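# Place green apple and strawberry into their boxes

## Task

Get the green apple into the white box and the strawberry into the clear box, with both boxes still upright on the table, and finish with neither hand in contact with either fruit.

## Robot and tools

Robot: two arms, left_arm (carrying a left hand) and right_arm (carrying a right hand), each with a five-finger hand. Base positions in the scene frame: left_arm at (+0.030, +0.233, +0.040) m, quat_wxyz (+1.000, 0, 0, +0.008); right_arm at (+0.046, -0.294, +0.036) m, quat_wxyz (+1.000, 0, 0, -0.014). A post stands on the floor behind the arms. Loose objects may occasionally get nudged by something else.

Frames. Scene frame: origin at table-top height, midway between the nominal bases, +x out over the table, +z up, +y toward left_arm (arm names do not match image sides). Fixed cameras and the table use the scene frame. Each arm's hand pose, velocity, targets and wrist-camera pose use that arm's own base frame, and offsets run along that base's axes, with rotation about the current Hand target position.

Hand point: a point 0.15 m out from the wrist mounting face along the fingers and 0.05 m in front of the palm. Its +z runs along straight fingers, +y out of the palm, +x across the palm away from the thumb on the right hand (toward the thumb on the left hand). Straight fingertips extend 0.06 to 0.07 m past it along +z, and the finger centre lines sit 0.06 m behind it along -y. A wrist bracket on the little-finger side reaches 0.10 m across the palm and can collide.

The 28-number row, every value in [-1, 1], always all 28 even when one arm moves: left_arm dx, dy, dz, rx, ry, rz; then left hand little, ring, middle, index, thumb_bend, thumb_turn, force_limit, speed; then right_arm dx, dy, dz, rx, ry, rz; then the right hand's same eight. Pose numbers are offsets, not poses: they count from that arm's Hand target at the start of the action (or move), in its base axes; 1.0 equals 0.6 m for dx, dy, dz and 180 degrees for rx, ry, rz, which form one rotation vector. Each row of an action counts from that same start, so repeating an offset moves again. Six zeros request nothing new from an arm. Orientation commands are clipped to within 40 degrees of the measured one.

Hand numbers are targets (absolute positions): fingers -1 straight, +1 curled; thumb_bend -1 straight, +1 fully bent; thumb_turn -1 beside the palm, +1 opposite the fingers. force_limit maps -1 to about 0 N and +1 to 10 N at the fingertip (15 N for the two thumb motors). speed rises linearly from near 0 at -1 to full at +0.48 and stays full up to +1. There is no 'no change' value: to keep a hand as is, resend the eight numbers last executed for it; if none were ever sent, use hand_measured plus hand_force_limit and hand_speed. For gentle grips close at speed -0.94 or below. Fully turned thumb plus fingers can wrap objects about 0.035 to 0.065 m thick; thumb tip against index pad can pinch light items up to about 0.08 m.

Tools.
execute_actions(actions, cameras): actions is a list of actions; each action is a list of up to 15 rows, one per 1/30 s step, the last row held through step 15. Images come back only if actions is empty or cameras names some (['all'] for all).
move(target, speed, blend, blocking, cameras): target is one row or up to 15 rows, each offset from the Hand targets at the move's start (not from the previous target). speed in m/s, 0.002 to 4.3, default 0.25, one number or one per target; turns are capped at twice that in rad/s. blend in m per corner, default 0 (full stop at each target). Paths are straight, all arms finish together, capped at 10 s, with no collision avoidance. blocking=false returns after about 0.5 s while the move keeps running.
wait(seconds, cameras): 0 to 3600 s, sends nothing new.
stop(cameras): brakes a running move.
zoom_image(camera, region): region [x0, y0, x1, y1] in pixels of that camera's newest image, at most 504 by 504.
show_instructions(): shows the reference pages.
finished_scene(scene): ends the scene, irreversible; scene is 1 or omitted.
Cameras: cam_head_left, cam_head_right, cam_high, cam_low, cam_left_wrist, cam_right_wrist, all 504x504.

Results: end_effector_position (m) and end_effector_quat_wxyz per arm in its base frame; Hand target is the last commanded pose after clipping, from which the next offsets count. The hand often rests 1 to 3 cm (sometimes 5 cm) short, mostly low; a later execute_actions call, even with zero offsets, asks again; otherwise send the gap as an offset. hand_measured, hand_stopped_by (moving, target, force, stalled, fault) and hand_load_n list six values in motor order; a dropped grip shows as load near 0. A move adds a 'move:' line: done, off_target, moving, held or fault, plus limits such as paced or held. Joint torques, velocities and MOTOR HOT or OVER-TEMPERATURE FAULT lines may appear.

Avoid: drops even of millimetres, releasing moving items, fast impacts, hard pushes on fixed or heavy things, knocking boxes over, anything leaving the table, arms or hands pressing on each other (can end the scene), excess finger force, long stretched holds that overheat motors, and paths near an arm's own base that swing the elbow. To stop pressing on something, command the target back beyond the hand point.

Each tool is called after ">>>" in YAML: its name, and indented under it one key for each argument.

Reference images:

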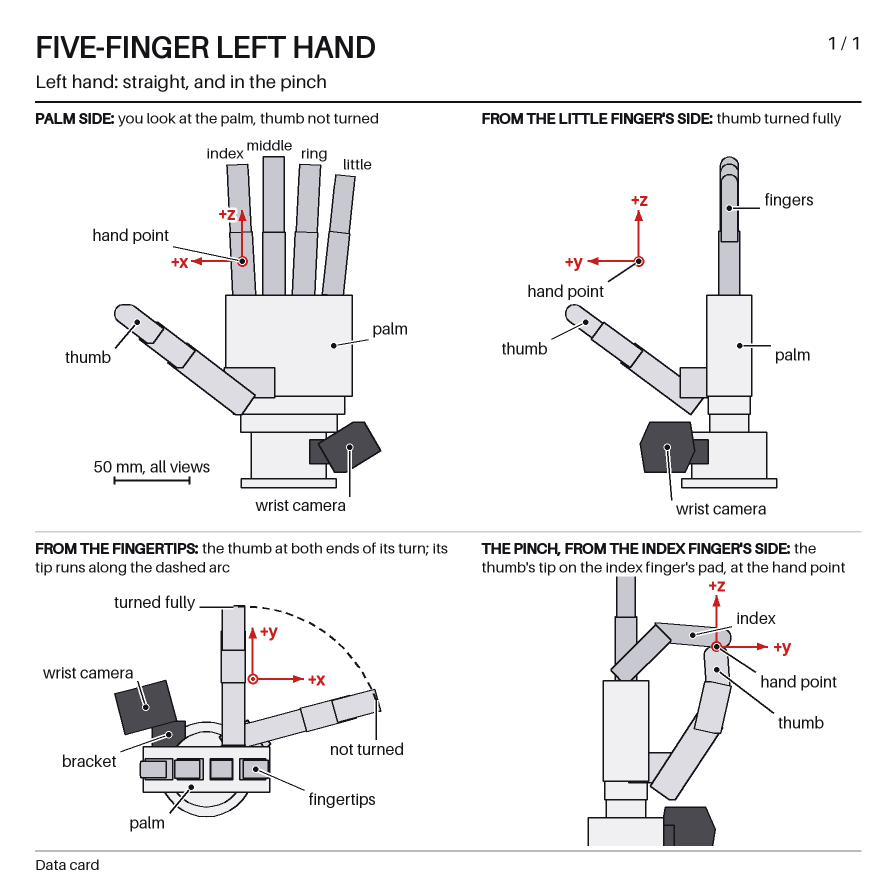

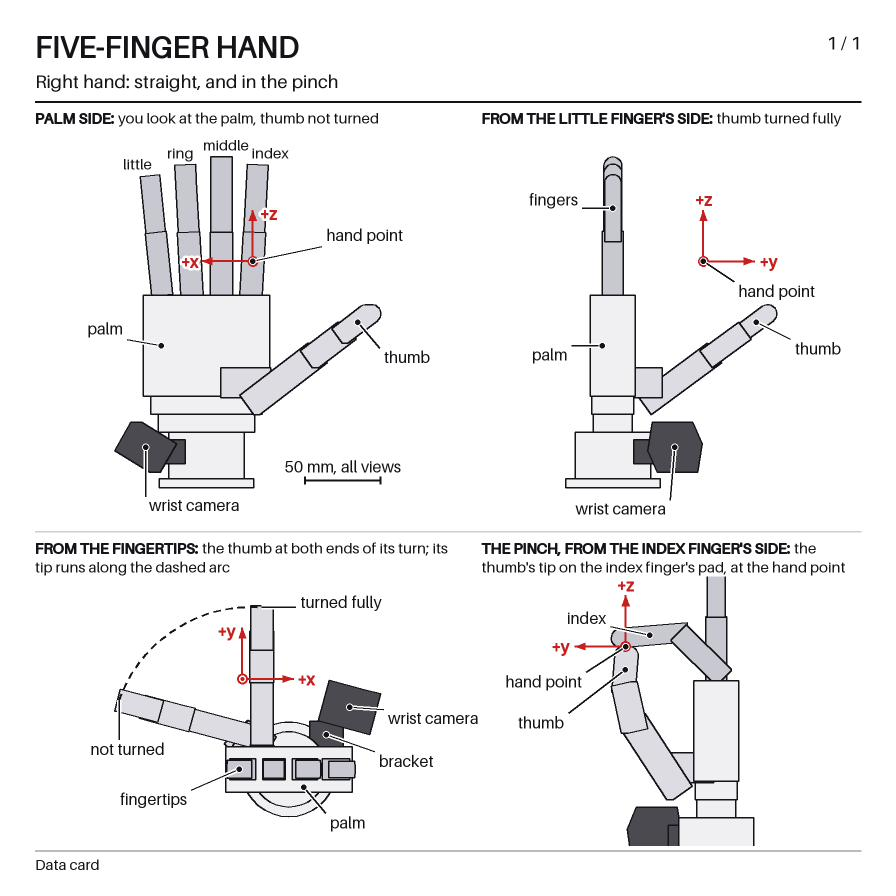

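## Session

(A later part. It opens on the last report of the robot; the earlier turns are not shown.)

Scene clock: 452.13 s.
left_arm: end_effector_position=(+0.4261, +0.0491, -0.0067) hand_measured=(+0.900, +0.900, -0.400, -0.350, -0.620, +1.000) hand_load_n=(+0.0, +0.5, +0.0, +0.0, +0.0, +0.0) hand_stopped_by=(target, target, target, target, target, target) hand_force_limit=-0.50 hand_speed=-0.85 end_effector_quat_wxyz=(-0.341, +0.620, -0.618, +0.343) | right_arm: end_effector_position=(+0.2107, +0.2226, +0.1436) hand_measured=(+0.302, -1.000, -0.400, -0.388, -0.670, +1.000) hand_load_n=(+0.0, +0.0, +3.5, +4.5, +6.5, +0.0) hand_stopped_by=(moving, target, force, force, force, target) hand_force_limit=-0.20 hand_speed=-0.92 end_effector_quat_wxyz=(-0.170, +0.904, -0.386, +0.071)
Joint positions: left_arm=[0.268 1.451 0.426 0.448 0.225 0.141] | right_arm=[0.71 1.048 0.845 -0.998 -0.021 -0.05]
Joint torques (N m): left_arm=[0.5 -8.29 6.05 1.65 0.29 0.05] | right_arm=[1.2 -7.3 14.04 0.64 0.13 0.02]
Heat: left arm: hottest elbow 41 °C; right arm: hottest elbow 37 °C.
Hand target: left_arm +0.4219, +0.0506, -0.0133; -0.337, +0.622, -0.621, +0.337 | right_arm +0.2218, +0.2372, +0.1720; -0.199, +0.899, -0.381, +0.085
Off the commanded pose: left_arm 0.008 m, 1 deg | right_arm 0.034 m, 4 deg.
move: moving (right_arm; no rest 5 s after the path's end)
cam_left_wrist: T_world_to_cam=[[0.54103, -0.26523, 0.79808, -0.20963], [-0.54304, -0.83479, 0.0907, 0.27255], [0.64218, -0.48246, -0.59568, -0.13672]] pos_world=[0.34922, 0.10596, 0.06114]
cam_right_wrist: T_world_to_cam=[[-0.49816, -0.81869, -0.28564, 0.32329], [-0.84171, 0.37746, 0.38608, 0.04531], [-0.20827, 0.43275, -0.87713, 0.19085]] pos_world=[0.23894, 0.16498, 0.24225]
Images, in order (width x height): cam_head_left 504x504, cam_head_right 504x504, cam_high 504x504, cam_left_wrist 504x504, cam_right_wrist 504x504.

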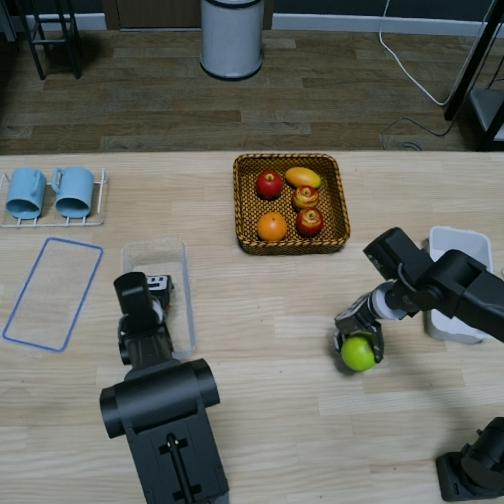

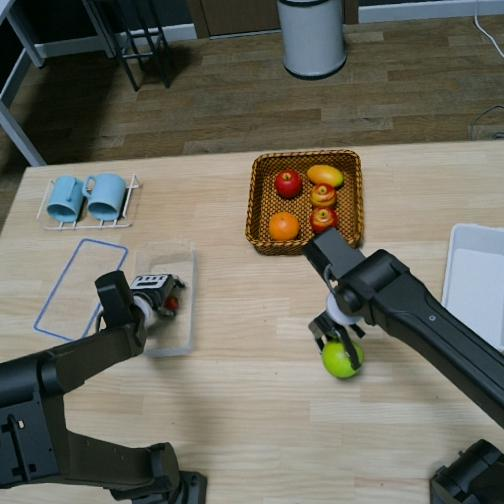

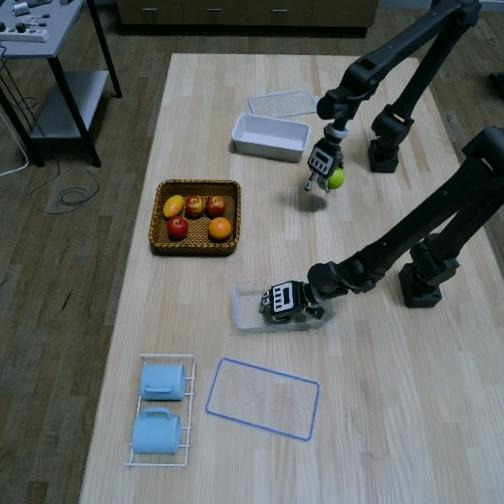

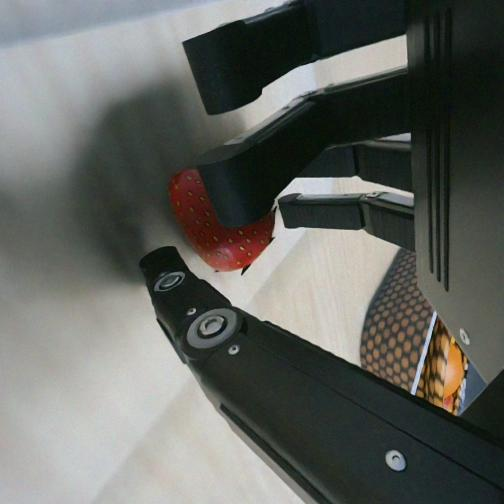

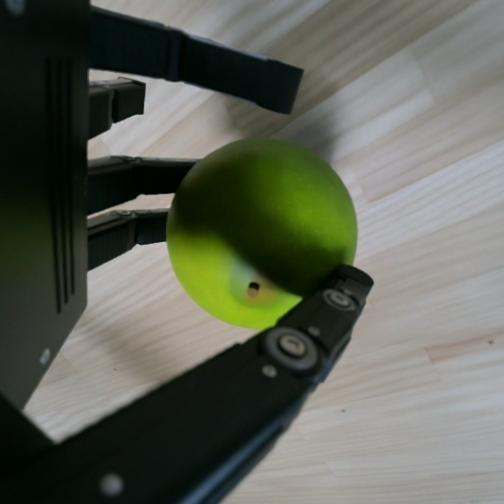

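>>> move:
  target:
    - [0.003, 0, 0.01, 0, 0, 0, 0.9, 0.9, -0.85, -0.85, -0.9, 1, -0.5, -0.5, 0, 0, 0.0883, 0, 0, 0, 0.9, -1, -0.4, -0.25, -0.3, 1, -0.2, -0.92]
    - [0.0167, 0, 0.2, 0, 0, 0, 0.9, 0.9, -0.85, -0.85, -0.9, 1, -0.5, -0.5, 0.337, -0.4687, 0.0883, 0, 0, -0.2967, 0.9, -1, -0.4, -0.25, -0.3, 1, -0.2, -0.92]
  cameras: ["cam_left_wrist", "cam_right_wrist", "cam_head_right", "cam_head_left", "cam_high"]
  speed: 0.15

>>> zoom_image:
  camera: "cam_head_right"
  region: [100, 220, 240, 380]

>>> zoom_image:
  camera: "cam_head_left"
  region: [364, 200, 504, 350]

Scene clock: 499.50 s.
left_arm: end_effector_position=(+0.4205, +0.0477, +0.0891) hand_measured=(+0.900, +0.900, -0.850, -0.850, -0.900, +1.000) hand_load_n=(+0.0, +0.0, +0.0, +0.0, +0.0, +0.0) hand_stopped_by=(target, target, target, target, target, target) hand_force_limit=-0.50 hand_speed=-0.50 end_effector_quat_wxyz=(-0.324, +0.630, -0.623, +0.332) | right_arm: end_effector_position=(+0.4012, -0.0378, +0.2015) hand_measured=(+0.900, -1.000, -0.400, -0.388, -0.670, +1.000) hand_load_n=(+0.0, +0.0, +3.5, +4.5, +6.5, +0.0) hand_stopped_by=(target, target, force, force, force, target) hand_force_limit=-0.20 hand_speed=-0.92 end_effector_quat_wxyz=(+0.119, -0.642, +0.745, -0.140)
Joint positions: left_arm=[0.268 1.145 0.558 -0.036 0.224 0.141] | right_arm=[-0.169 1.288 1.184 -1.096 -0.005 -0.02]
Joint torques (N m): left_arm=[-0.15 -8.18 12.44 1.18 0.02 -0.01] | right_arm=[-0.38 -9.11 14.27 1.54 0.14 -0.07]
Heat: left arm: hottest elbow 41 °C; right arm: hottest elbow 40 °C.
Hand target: left_arm +0.4319, +0.0507, +0.1067; -0.337, +0.622, -0.621, +0.337 | right_arm +0.4240, -0.0440, +0.2251; +0.140, -0.632, +0.745, -0.165
Off the commanded pose: left_arm 0.021 m, 2 deg | right_arm 0.033 m, 4 deg.
move: off_target (left_arm, right_arm)
cam_left_wrist: T_world_to_cam=[[0.57586, -0.25578, 0.7765, -0.29658], [-0.53756, -0.83407, 0.12391, 0.25438], [0.61596, -0.48877, -0.61781, -0.06332]] pos_world=[0.34654, 0.10536, 0.15965]
cam_right_wrist: T_world_to_cam=[[-0.95257, -0.10758, -0.28467, 0.43048], [-0.21571, 0.89853, 0.38224, 0.05093], [0.21467, 0.42551, -0.87912, 0.22451]] pos_world=[0.37285, -0.09499, 0.30045]
Images, in order (width x height): cam_head_left 504x504, cam_head_right 504x504, cam_high 504x504, cam_left_wrist 504x504, cam_right_wrist 504x504.

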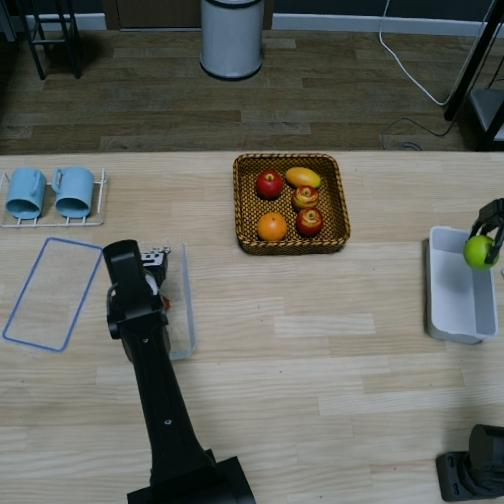

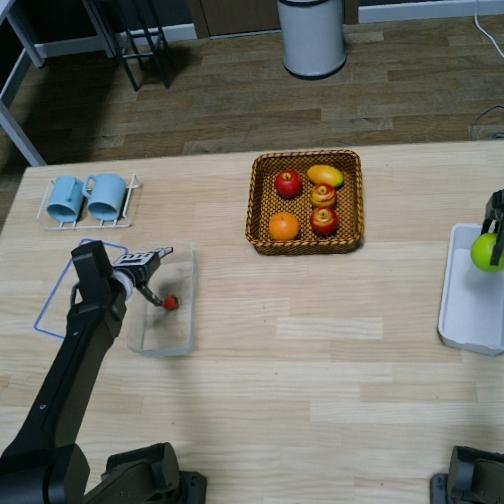

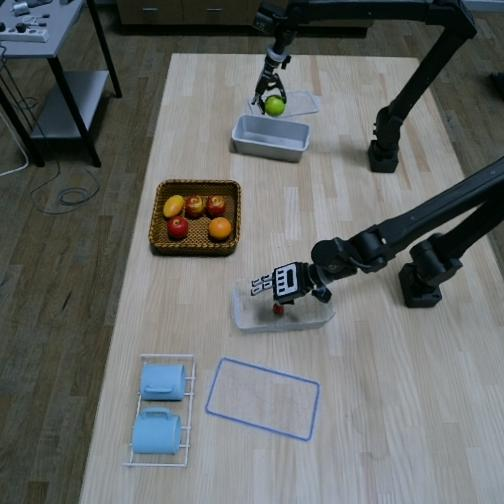

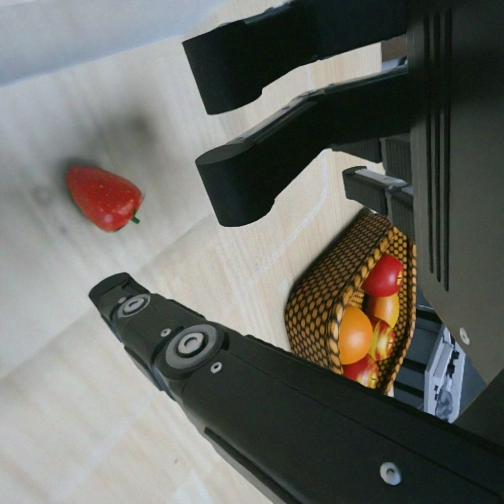

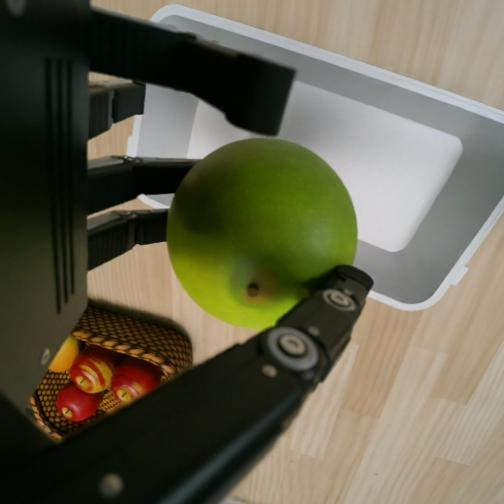

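Scaled by 3.150.

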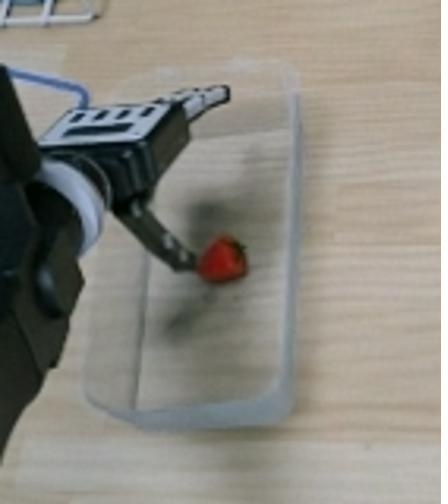

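Scaled by 3.360.

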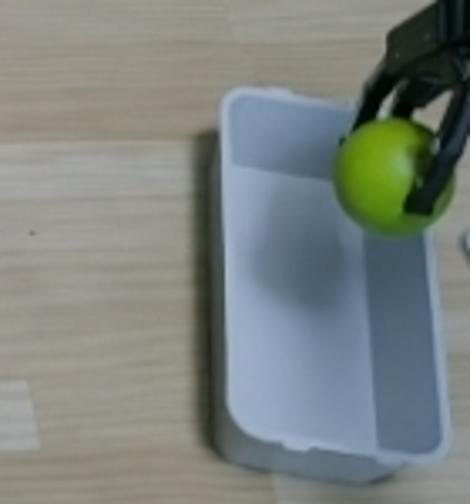

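>>> move:
  target: [0, 0, 0.08, 0, 0, 0, 0.9, 0.9, -0.85, -0.85, -0.9, 1, -0.5, -0.5, -0.0167, 0.003, -0.125, 0, 0, 0, 0.9, -1, -0.4, -0.25, -0.3, 1, -0.2, -0.92]
  cameras: ["cam_right_wrist", "cam_head_right", "cam_head_left", "cam_high"]
  speed: 0.1

>>> zoom_image:
  camera: "cam_head_left"
  region: [364, 200, 504, 350]

>>> zoom_image:
  camera: "cam_high"
  region: [220, 80, 330, 170]

Scene clock: 523.73 s.
left_arm: end_effector_position=(+0.4220, +0.0482, +0.1356) hand_measured=(+0.900, +0.900, -0.850, -0.850, -0.900, +1.000) hand_load_n=(+0.0, +0.5, +0.0, +0.0, +0.0, +0.0) hand_stopped_by=(target, target, target, target, target, target) hand_force_limit=-0.50 hand_speed=-0.50 end_effector_quat_wxyz=(-0.324, +0.630, -0.623, +0.332) | right_arm: end_effector_position=(+0.4074, -0.0388, +0.1478) hand_measured=(+0.900, -1.000, -0.400, -0.388, -0.670, +1.000) hand_load_n=(+0.5, +0.0, +3.5, +4.0, +6.5, +0.0) hand_stopped_by=(target, target, force, force, force, target) hand_force_limit=-0.20 hand_speed=-0.92 end_effector_quat_wxyz=(+0.134, -0.638, +0.741, -0.158)
Joint positions: left_arm=[0.268 1.068 0.645 -0.201 0.224 0.141] | right_arm=[-0.169 1.299 1.045 -0.9 -0.005 -0.019]
Joint torques (N m): left_arm=[-0.15 -7.77 13.35 1.25 0.04 -0.01] | right_arm=[-0.03 -9.11 9.73 1.51 0.11 -0.01]
Heat: left arm: hottest elbow 42 °C; right arm: hottest elbow 43 °C.
Hand target: left_arm +0.4319, +0.0506, +0.1547; -0.337, +0.622, -0.621, +0.337 | right_arm +0.4139, -0.0421, +0.1501; +0.140, -0.631, +0.745, -0.165
Off the commanded pose: left_arm 0.022 m, 2 deg | right_arm 0.008 m, 1 deg.
move: off_target (left_arm)
cam_right_wrist: T_world_to_cam=[[-0.93875, -0.10887, -0.32697, 0.4216], [-0.23184, 0.90148, 0.36548, 0.08285], [0.25496, 0.4189, -0.8715, 0.15848]] pos_world=[0.37458, -0.09518, 0.24568]
Images, in order (width x height): cam_head_left 504x504, cam_head_right 504x504, cam_high 504x504, cam_right_wrist 504x504.

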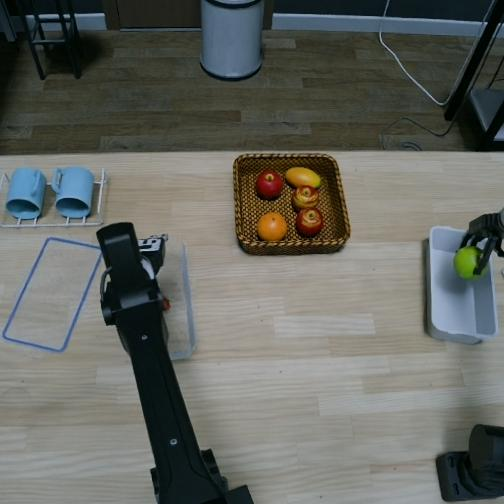

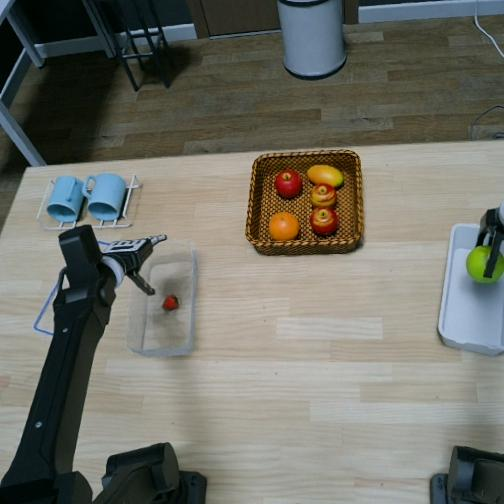

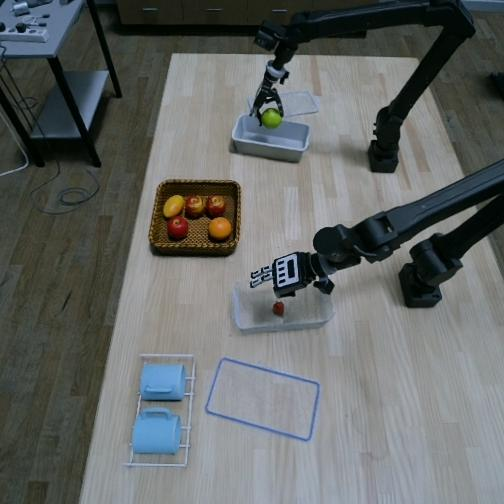

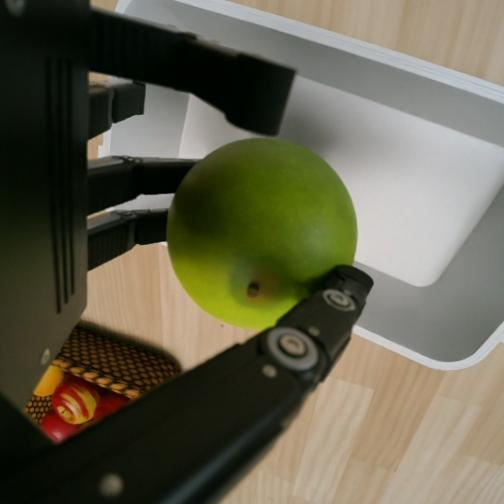

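Scaled by 3.360.

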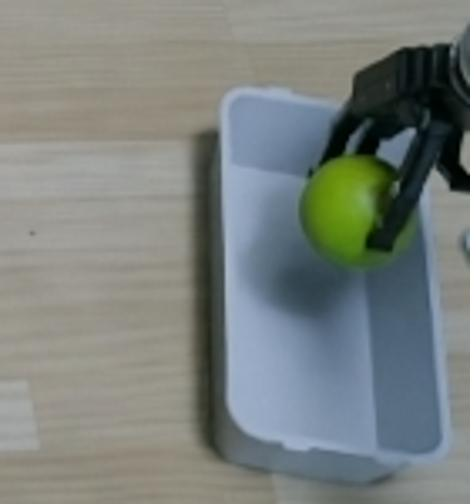

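Scaled by 4.582.

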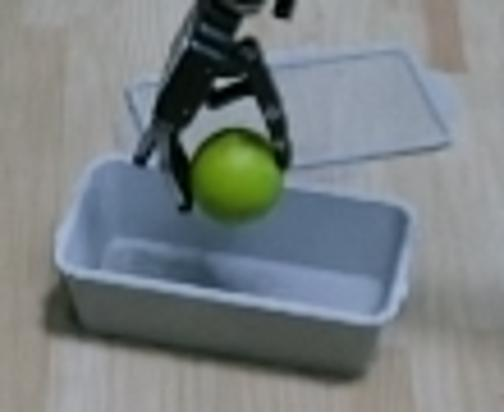

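>>> move:
  target: [0, 0, 0, 0, 0, 0, 0.9, 0.9, -0.85, -0.85, -0.9, 1, -0.5, -0.5, 0, 0, -0.145, 0, 0, 0, 0.9, -1, -0.4, -0.25, -0.3, 1, -0.2, -0.92]
  cameras: ["cam_right_wrist", "cam_head_right", "cam_head_left", "cam_high"]
  speed: 0.08

>>> zoom_image:
  camera: "cam_head_left"
  region: [364, 200, 504, 350]

>>> zoom_image:
  camera: "cam_high"
  region: [220, 80, 330, 170]

Scene clock: 533.43 s.
left_arm: end_effector_position=(+0.4220, +0.0482, +0.1356) hand_measured=(+0.900, +0.900, -0.850, -0.850, -0.900, +1.000) hand_load_n=(+0.0, +0.0, +0.0, +0.0, +0.0, +0.0) hand_stopped_by=(target, target, target, target, target, target) hand_force_limit=-0.50 hand_speed=-0.50 end_effector_quat_wxyz=(-0.324, +0.630, -0.623, +0.332) | right_arm: end_effector_position=(+0.4073, -0.0388, +0.0611) hand_measured=(+0.900, -1.000, -0.400, -0.388, -0.670, +1.000) hand_load_n=(+0.0, +0.0, +3.5, +4.5, +6.5, +0.0) hand_stopped_by=(target, target, force, force, force, target) hand_force_limit=-0.20 hand_speed=-0.92 end_effector_quat_wxyz=(+0.134, -0.638, +0.741, -0.158)
Joint positions: left_arm=[0.268 1.068 0.645 -0.201 0.224 0.141] | right_arm=[-0.169 1.39 0.886 -0.65 -0.005 -0.019]
Joint torques (N m): left_arm=[-0.21 -7.71 13.37 1.17 0.03 -0.01] | right_arm=[-0.91 -9.88 9.16 1.62 0.11 -0.02]
Heat: left arm: hottest elbow 44 °C; right arm: hottest elbow 42 °C.
Hand target: left_arm +0.4320, +0.0507, +0.1548; -0.338, +0.622, -0.621, +0.337 | right_arm +0.4140, -0.0422, +0.0630; +0.140, -0.631, +0.745, -0.165
Off the commanded pose: left_arm 0.022 m, 2 deg | right_arm 0.008 m, 1 deg.
move: done
cam_right_wrist: T_world_to_cam=[[-0.93864, -0.10885, -0.32727, 0.39308], [-0.23193, 0.90152, 0.36533, 0.11455], [0.25528, 0.41882, -0.87145, 0.08284]] pos_world=[0.37438, -0.09518, 0.15898]
Images, in order (width x height): cam_head_left 504x504, cam_head_right 504x504, cam_high 504x504, cam_right_wrist 504x504.

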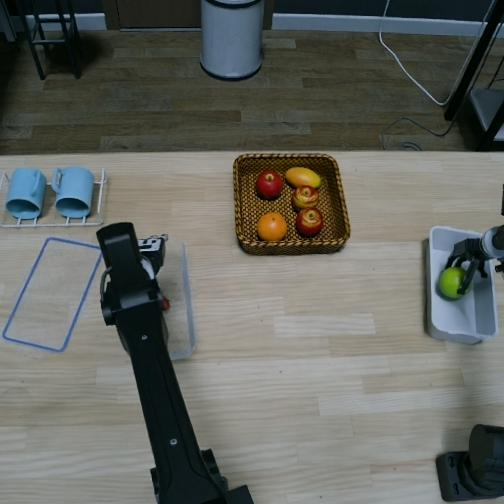

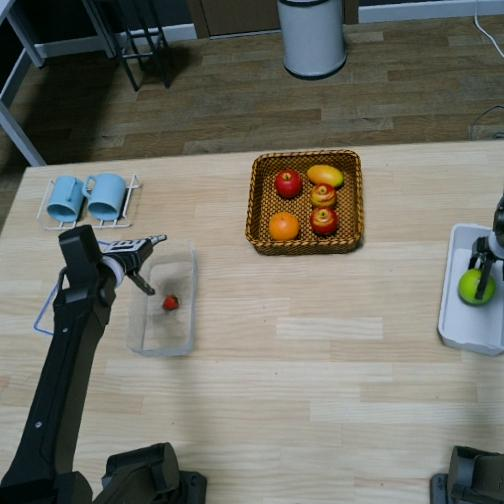

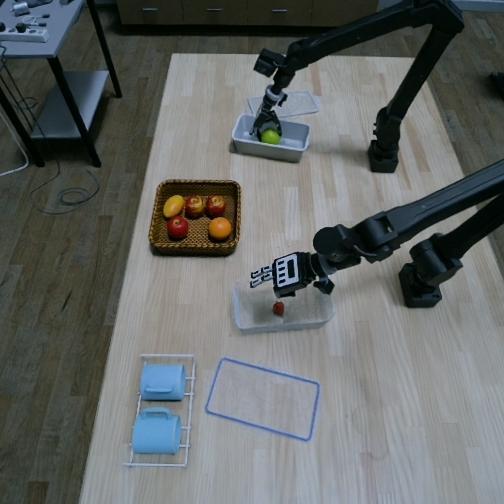

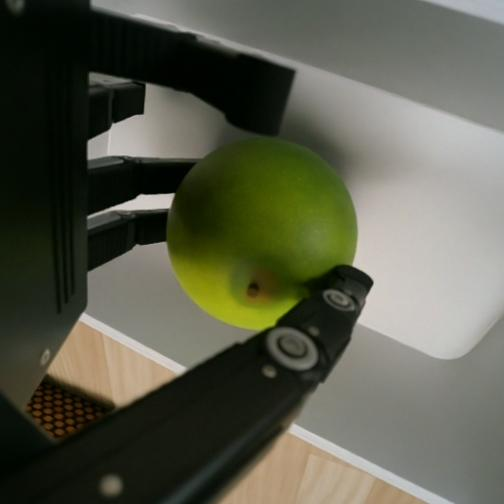

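Scaled by 3.360.

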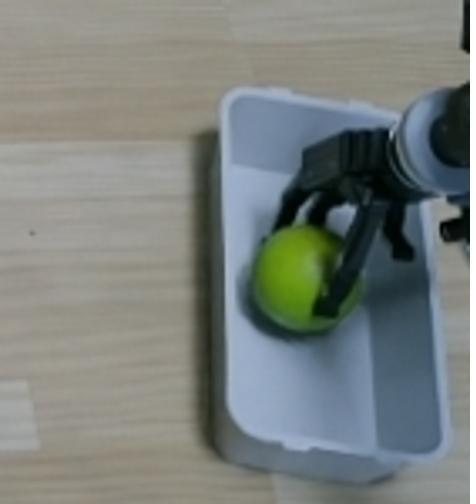

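Scaled by 4.582.

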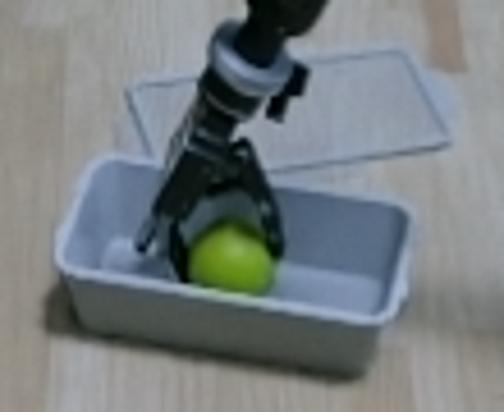

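>>> move:
  target: [0, 0, 0, 0, 0, 0, 0.9, 0.9, -0.85, -0.85, -0.9, 1, -0.5, -0.5, 0, 0, -0.02, 0, 0, 0, 0.9, -1, -0.4, -0.25, -0.3, 1, -0.2, -0.92]
  cameras: ["cam_high", "cam_right_wrist"]
  speed: 0.04

>>> zoom_image:
  camera: "cam_high"
  region: [220, 80, 330, 170]

Scene clock: 541.07 s.
left_arm: end_effector_position=(+0.4220, +0.0482, +0.1356) hand_measured=(+0.900, +0.900, -0.850, -0.850, -0.900, +1.000) hand_load_n=(+0.0, +0.0, +0.0, +0.0, +0.0, +0.0) hand_stopped_by=(target, target, target, target, target, target) hand_force_limit=-0.50 hand_speed=-0.50 end_effector_quat_wxyz=(-0.324, +0.630, -0.623, +0.332) | right_arm: end_effector_position=(+0.4077, -0.0389, +0.0499) hand_measured=(+0.900, -1.000, -0.400, -0.388, -0.670, +1.000) hand_load_n=(+0.0, +0.0, +3.0, +4.5, +7.0, +0.5) hand_stopped_by=(target, target, force, force, force, target) hand_force_limit=-0.20 hand_speed=-0.92 end_effector_quat_wxyz=(+0.135, -0.638, +0.741, -0.159)
Joint positions: left_arm=[0.268 1.068 0.645 -0.201 0.224 0.141] | right_arm=[-0.169 1.406 0.868 -0.614 -0.005 -0.019]
Joint torques (N m): left_arm=[-0.09 -7.77 13.34 1.21 0.03 0] | right_arm=[-0.44 -9.52 8.85 1.81 0.12 0]
Heat: left arm: hottest elbow 45 °C; right arm: hottest elbow 41 °C.
Hand target: left_arm +0.4320, +0.0507, +0.1548; -0.338, +0.622, -0.621, +0.337 | right_arm +0.4139, -0.0421, +0.0510; +0.140, -0.631, +0.745, -0.165
Off the commanded pose: left_arm 0.022 m, 2 deg | right_arm 0.007 m, 1 deg.
move: done
cam_right_wrist: T_world_to_cam=[[-0.93799, -0.10897, -0.32908, 0.38961], [-0.23265, 0.90164, 0.36458, 0.11908], [0.25699, 0.41853, -0.87108, 0.07231]] pos_world=[0.37458, -0.09518, 0.14778]

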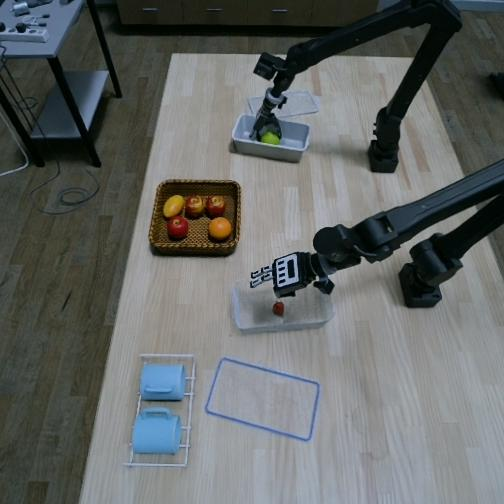

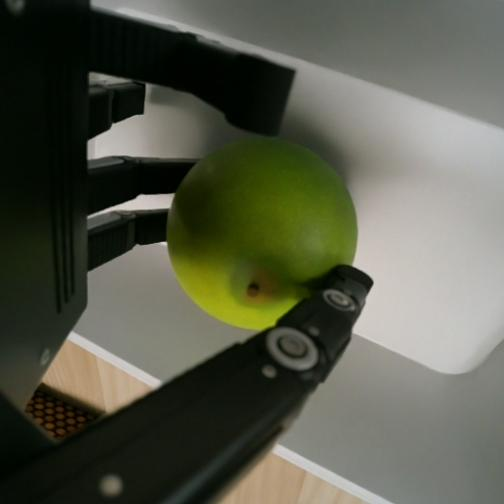

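Scaled by 4.582.

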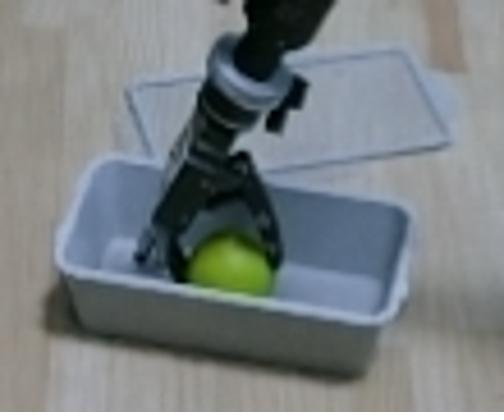

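>>> move:
  target: [0, 0, 0, 0, 0, 0, 0.9, 0.9, -0.85, -0.85, -0.9, 1, -0.5, -0.5, 0, 0, -0.0117, 0, 0, 0, 0.9, -1, -0.4, -0.25, -0.3, 1, -0.2, -0.92]
  cameras: ["cam_high", "cam_right_wrist"]
  speed: 0.03

>>> zoom_image:
  camera: "cam_high"
  region: [220, 80, 330, 170]

Scene clock: 544.97 s.
left_arm: end_effector_position=(+0.4220, +0.0482, +0.1356) hand_measured=(+0.900, +0.900, -0.850, -0.850, -0.900, +1.000) hand_load_n=(+0.0, +0.0, +0.0, +0.0, +0.0, +0.0) hand_stopped_by=(target, target, target, target, target, target) hand_force_limit=-0.50 hand_speed=-0.50 end_effector_quat_wxyz=(-0.324, +0.630, -0.623, +0.332) | right_arm: end_effector_position=(+0.4102, -0.0393, +0.0483) hand_measured=(+0.900, -1.000, -0.400, -0.388, -0.670, +1.000) hand_load_n=(+0.0, +0.0, +2.5, +3.5, +7.0, +0.0) hand_stopped_by=(target, target, force, force, force, target) hand_force_limit=-0.20 hand_speed=-0.92 end_effector_quat_wxyz=(+0.138, -0.637, +0.741, -0.162)
Joint positions: left_arm=[0.268 1.068 0.645 -0.201 0.224 0.141] | right_arm=[-0.169 1.409 0.865 -0.597 -0.005 -0.018]
Joint torques (N m): left_arm=[-0.15 -7.77 13.34 1.18 0.04 -0.01] | right_arm=[-1.03 -9.7 8.32 1.62 0.11 -0.04]
Heat: left arm: hottest elbow 46 °C; right arm: hottest elbow 41 °C.
Hand target: left_arm +0.4320, +0.0507, +0.1548; -0.338, +0.622, -0.621, +0.337 | right_arm +0.4140, -0.0422, +0.0441; +0.140, -0.631, +0.745, -0.165
Off the commanded pose: left_arm 0.022 m, 2 deg | right_arm 0.006 m, 1 deg.
move: done
cam_right_wrist: T_world_to_cam=[[-0.93462, -0.10922, -0.33845, 0.39042], [-0.23609, 0.90227, 0.36079, 0.12229], [0.26597, 0.4171, -0.86907, 0.06659]] pos_world=[0.37606, -0.09547, 0.14589]

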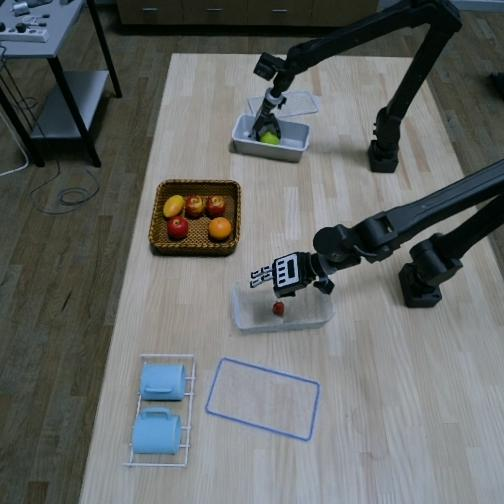

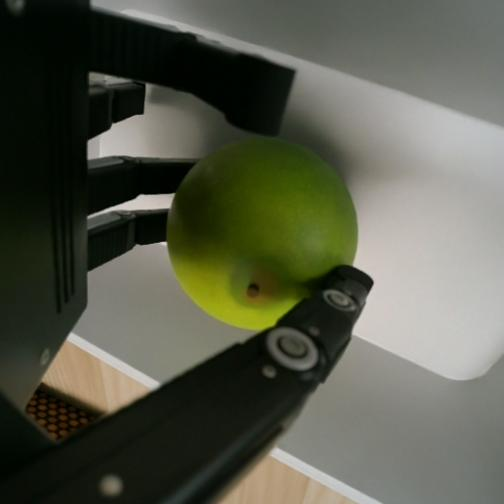

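Scaled by 4.582.

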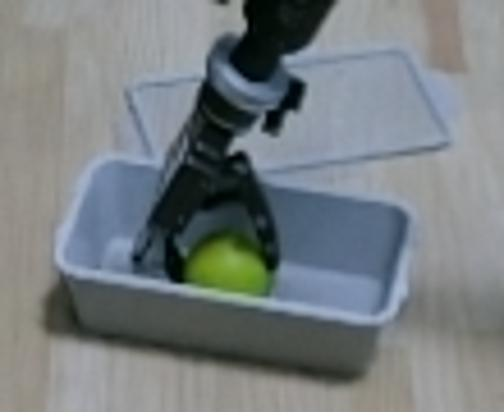

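>>> move:
  target: [0, 0, 0, 0, 0, 0, 0.9, 0.9, -0.85, -0.85, -0.9, 1, -0.5, -0.5, -0.005, 0, 0.005, 0, 0, 0, 0.9, -1, -0.7, -0.7, -0.95, 1, -0.2, -0.9]
  cameras: ["cam_high", "cam_right_wrist"]
  speed: 0.03

Scene clock: 550.40 s.
left_arm: end_effector_position=(+0.4220, +0.0482, +0.1356) hand_measured=(+0.900, +0.900, -0.850, -0.850, -0.900, +1.000) hand_load_n=(+0.0, +0.0, +0.0, +0.0, +0.0, +0.0) hand_stopped_by=(target, target, target, target, target, target) hand_force_limit=-0.50 hand_speed=-0.50 end_effector_quat_wxyz=(-0.324, +0.630, -0.623, +0.332) | right_arm: end_effector_position=(+0.4098, -0.0391, +0.0480) hand_measured=(+0.900, -1.000, -0.700, -0.700, -0.950, +1.000) hand_load_n=(+0.0, +0.0, +0.0, +0.0, +0.0, +0.0) hand_stopped_by=(target, target, target, target, target, target) hand_force_limit=-0.20 hand_speed=-0.90 end_effector_quat_wxyz=(+0.138, -0.637, +0.741, -0.162)
Joint positions: left_arm=[0.268 1.068 0.645 -0.201 0.224 0.141] | right_arm=[-0.169 1.409 0.864 -0.597 -0.005 -0.018]
Joint torques (N m): left_arm=[-0.09 -7.77 13.34 1.18 0.03 -0.01] | right_arm=[-0.79 -10.34 8.1 1.5 0.11 -0.03]
Heat: left arm: hottest elbow 46 °C; right arm: hottest elbow 40 °C.
Hand target: left_arm +0.4320, +0.0507, +0.1548; -0.338, +0.622, -0.621, +0.337 | right_arm +0.4110, -0.0421, +0.0470; +0.140, -0.632, +0.745, -0.165
Off the commanded pose: left_arm 0.022 m, 2 deg | right_arm 0.003 m, 1 deg.
move: done
cam_right_wrist: T_world_to_cam=[[-0.93485, -0.10922, -0.33782, 0.39017], [-0.23597, 0.90208, 0.36134, 0.12208], [0.26528, 0.41751, -0.86909, 0.06673]] pos_world=[0.37586, -0.09537, 0.14569]

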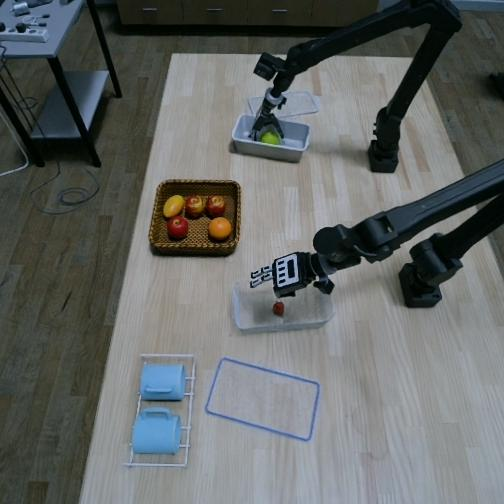

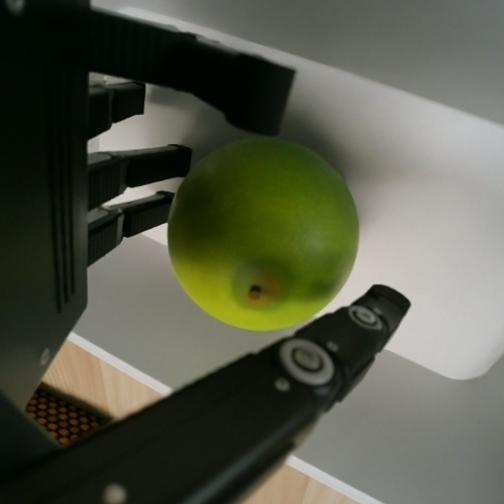

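>>> move:
  target:
    - [0, 0, 0, 0, 0, 0, 0.9, 0.9, -0.85, -0.85, -0.9, 1, -0.5, -0.5, 0, 0, 0.005, 0, 0, 0, 0.9, -1, -1, -1, -1, 1, -0.2, -0.6]
    - [0, 0, 0, 0, 0, 0, 0.9, 0.9, -0.85, -0.85, -0.9, 1, -0.5, -0.5, 0.02, 0, 0.27, 0, 0, 0, 0.9, -1, -1, -1, -1, 1, -0.2, -0.6]
  cameras: ["cam_high", "cam_right_wrist", "cam_head_left", "cam_head_right"]
  speed: 0.1

>>> zoom_image:
  camera: "cam_head_left"
  region: [364, 200, 504, 350]

>>> zoom_image:
  camera: "cam_head_right"
  region: [100, 220, 240, 380]

Scene clock: 561.60 s.
left_arm: end_effector_position=(+0.4220, +0.0482, +0.1356) hand_measured=(+0.900, +0.900, -0.850, -0.850, -0.900, +1.000) hand_load_n=(+0.0, +0.0, +0.0, -0.5, +0.0, +0.0) hand_stopped_by=(target, target, target, target, target, target) hand_force_limit=-0.50 hand_speed=-0.50 end_effector_quat_wxyz=(-0.324, +0.630, -0.623, +0.332) | right_arm: end_effector_position=(+0.4103, -0.0389, +0.1859) hand_measured=(+0.900, -1.000, -1.000, -1.000, -1.000, +1.000) hand_load_n=(+0.0, +0.0, +0.0, +0.0, +0.0, +0.0) hand_stopped_by=(target, target, target, target, target, target) hand_force_limit=-0.20 hand_speed=-0.60 end_effector_quat_wxyz=(+0.126, -0.638, +0.745, -0.147)
Joint positions: left_arm=[0.268 1.068 0.645 -0.201 0.224 0.141] | right_arm=[-0.169 1.304 1.155 -1.032 -0.005 -0.014]
Joint torques (N m): left_arm=[-0.09 -7.77 13.33 1.18 0.04 -0.01] | right_arm=[0.15 -10.17 13.31 0.73 0.12 -0.02]
Heat: left arm: hottest elbow 47 °C; right arm: hottest elbow 39 °C.
Hand target: left_arm +0.4320, +0.0507, +0.1548; -0.338, +0.622, -0.621, +0.337 | right_arm +0.4230, -0.0421, +0.2089; +0.140, -0.632, +0.745, -0.165
Off the commanded pose: left_arm 0.022 m, 2 deg | right_arm 0.027 m, 3 deg.
move: off_target (right_arm)
cam_right_wrist: T_world_to_cam=[[-0.94761, -0.10257, -0.30251, 0.4361], [-0.21798, 0.89991, 0.37769, 0.06168], [0.23348, 0.42385, -0.87512, 0.20081]] pos_world=[0.37982, -0.09589, 0.28436]
Images, in order (width x height): cam_head_left 504x504, cam_head_right 504x504, cam_high 504x504, cam_right_wrist 504x504.

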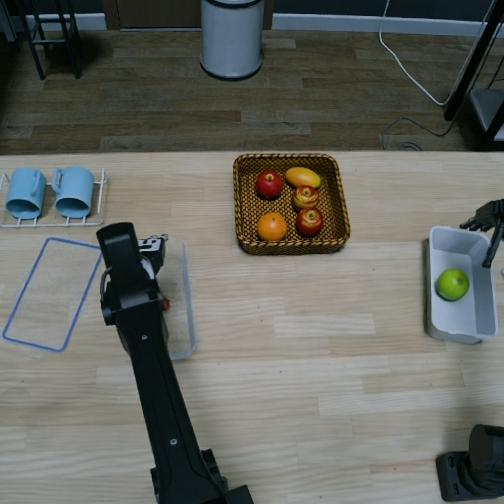

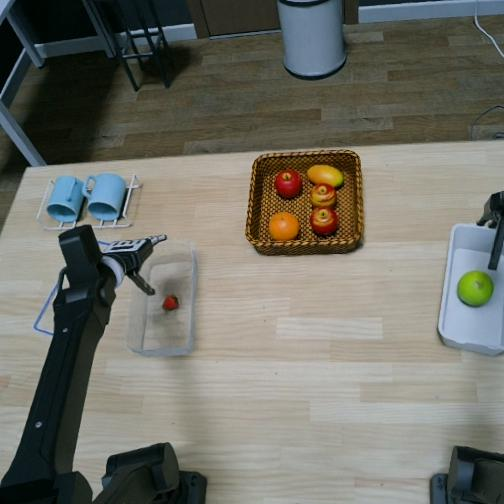

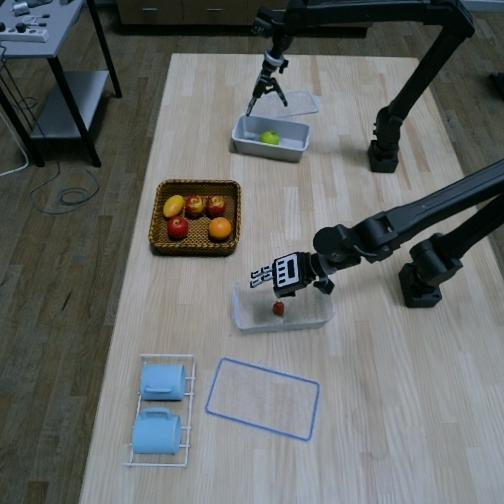

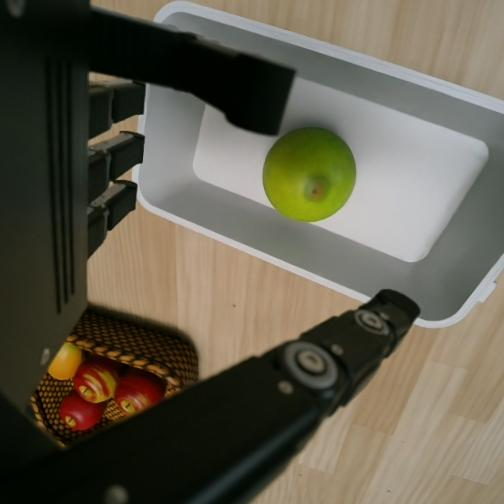

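Scaled by 3.360.

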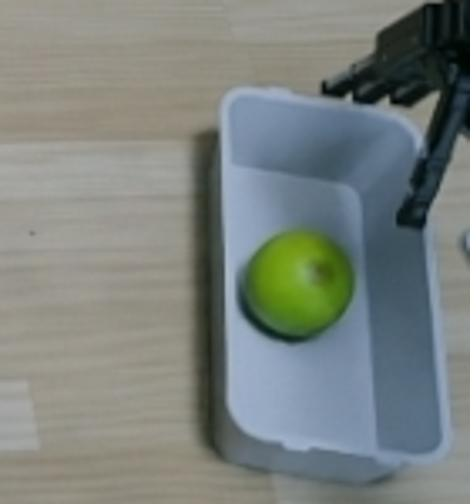

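Scaled by 3.150.

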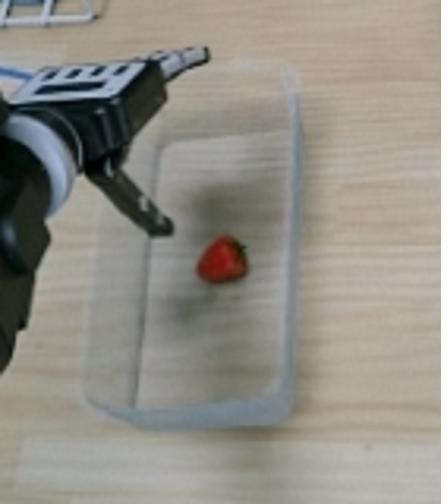

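Both fruits are in their boxes, both boxes are standing, and neither hand is touching a fruit.

>>> finished_scene:

The scene is finished: the task was done.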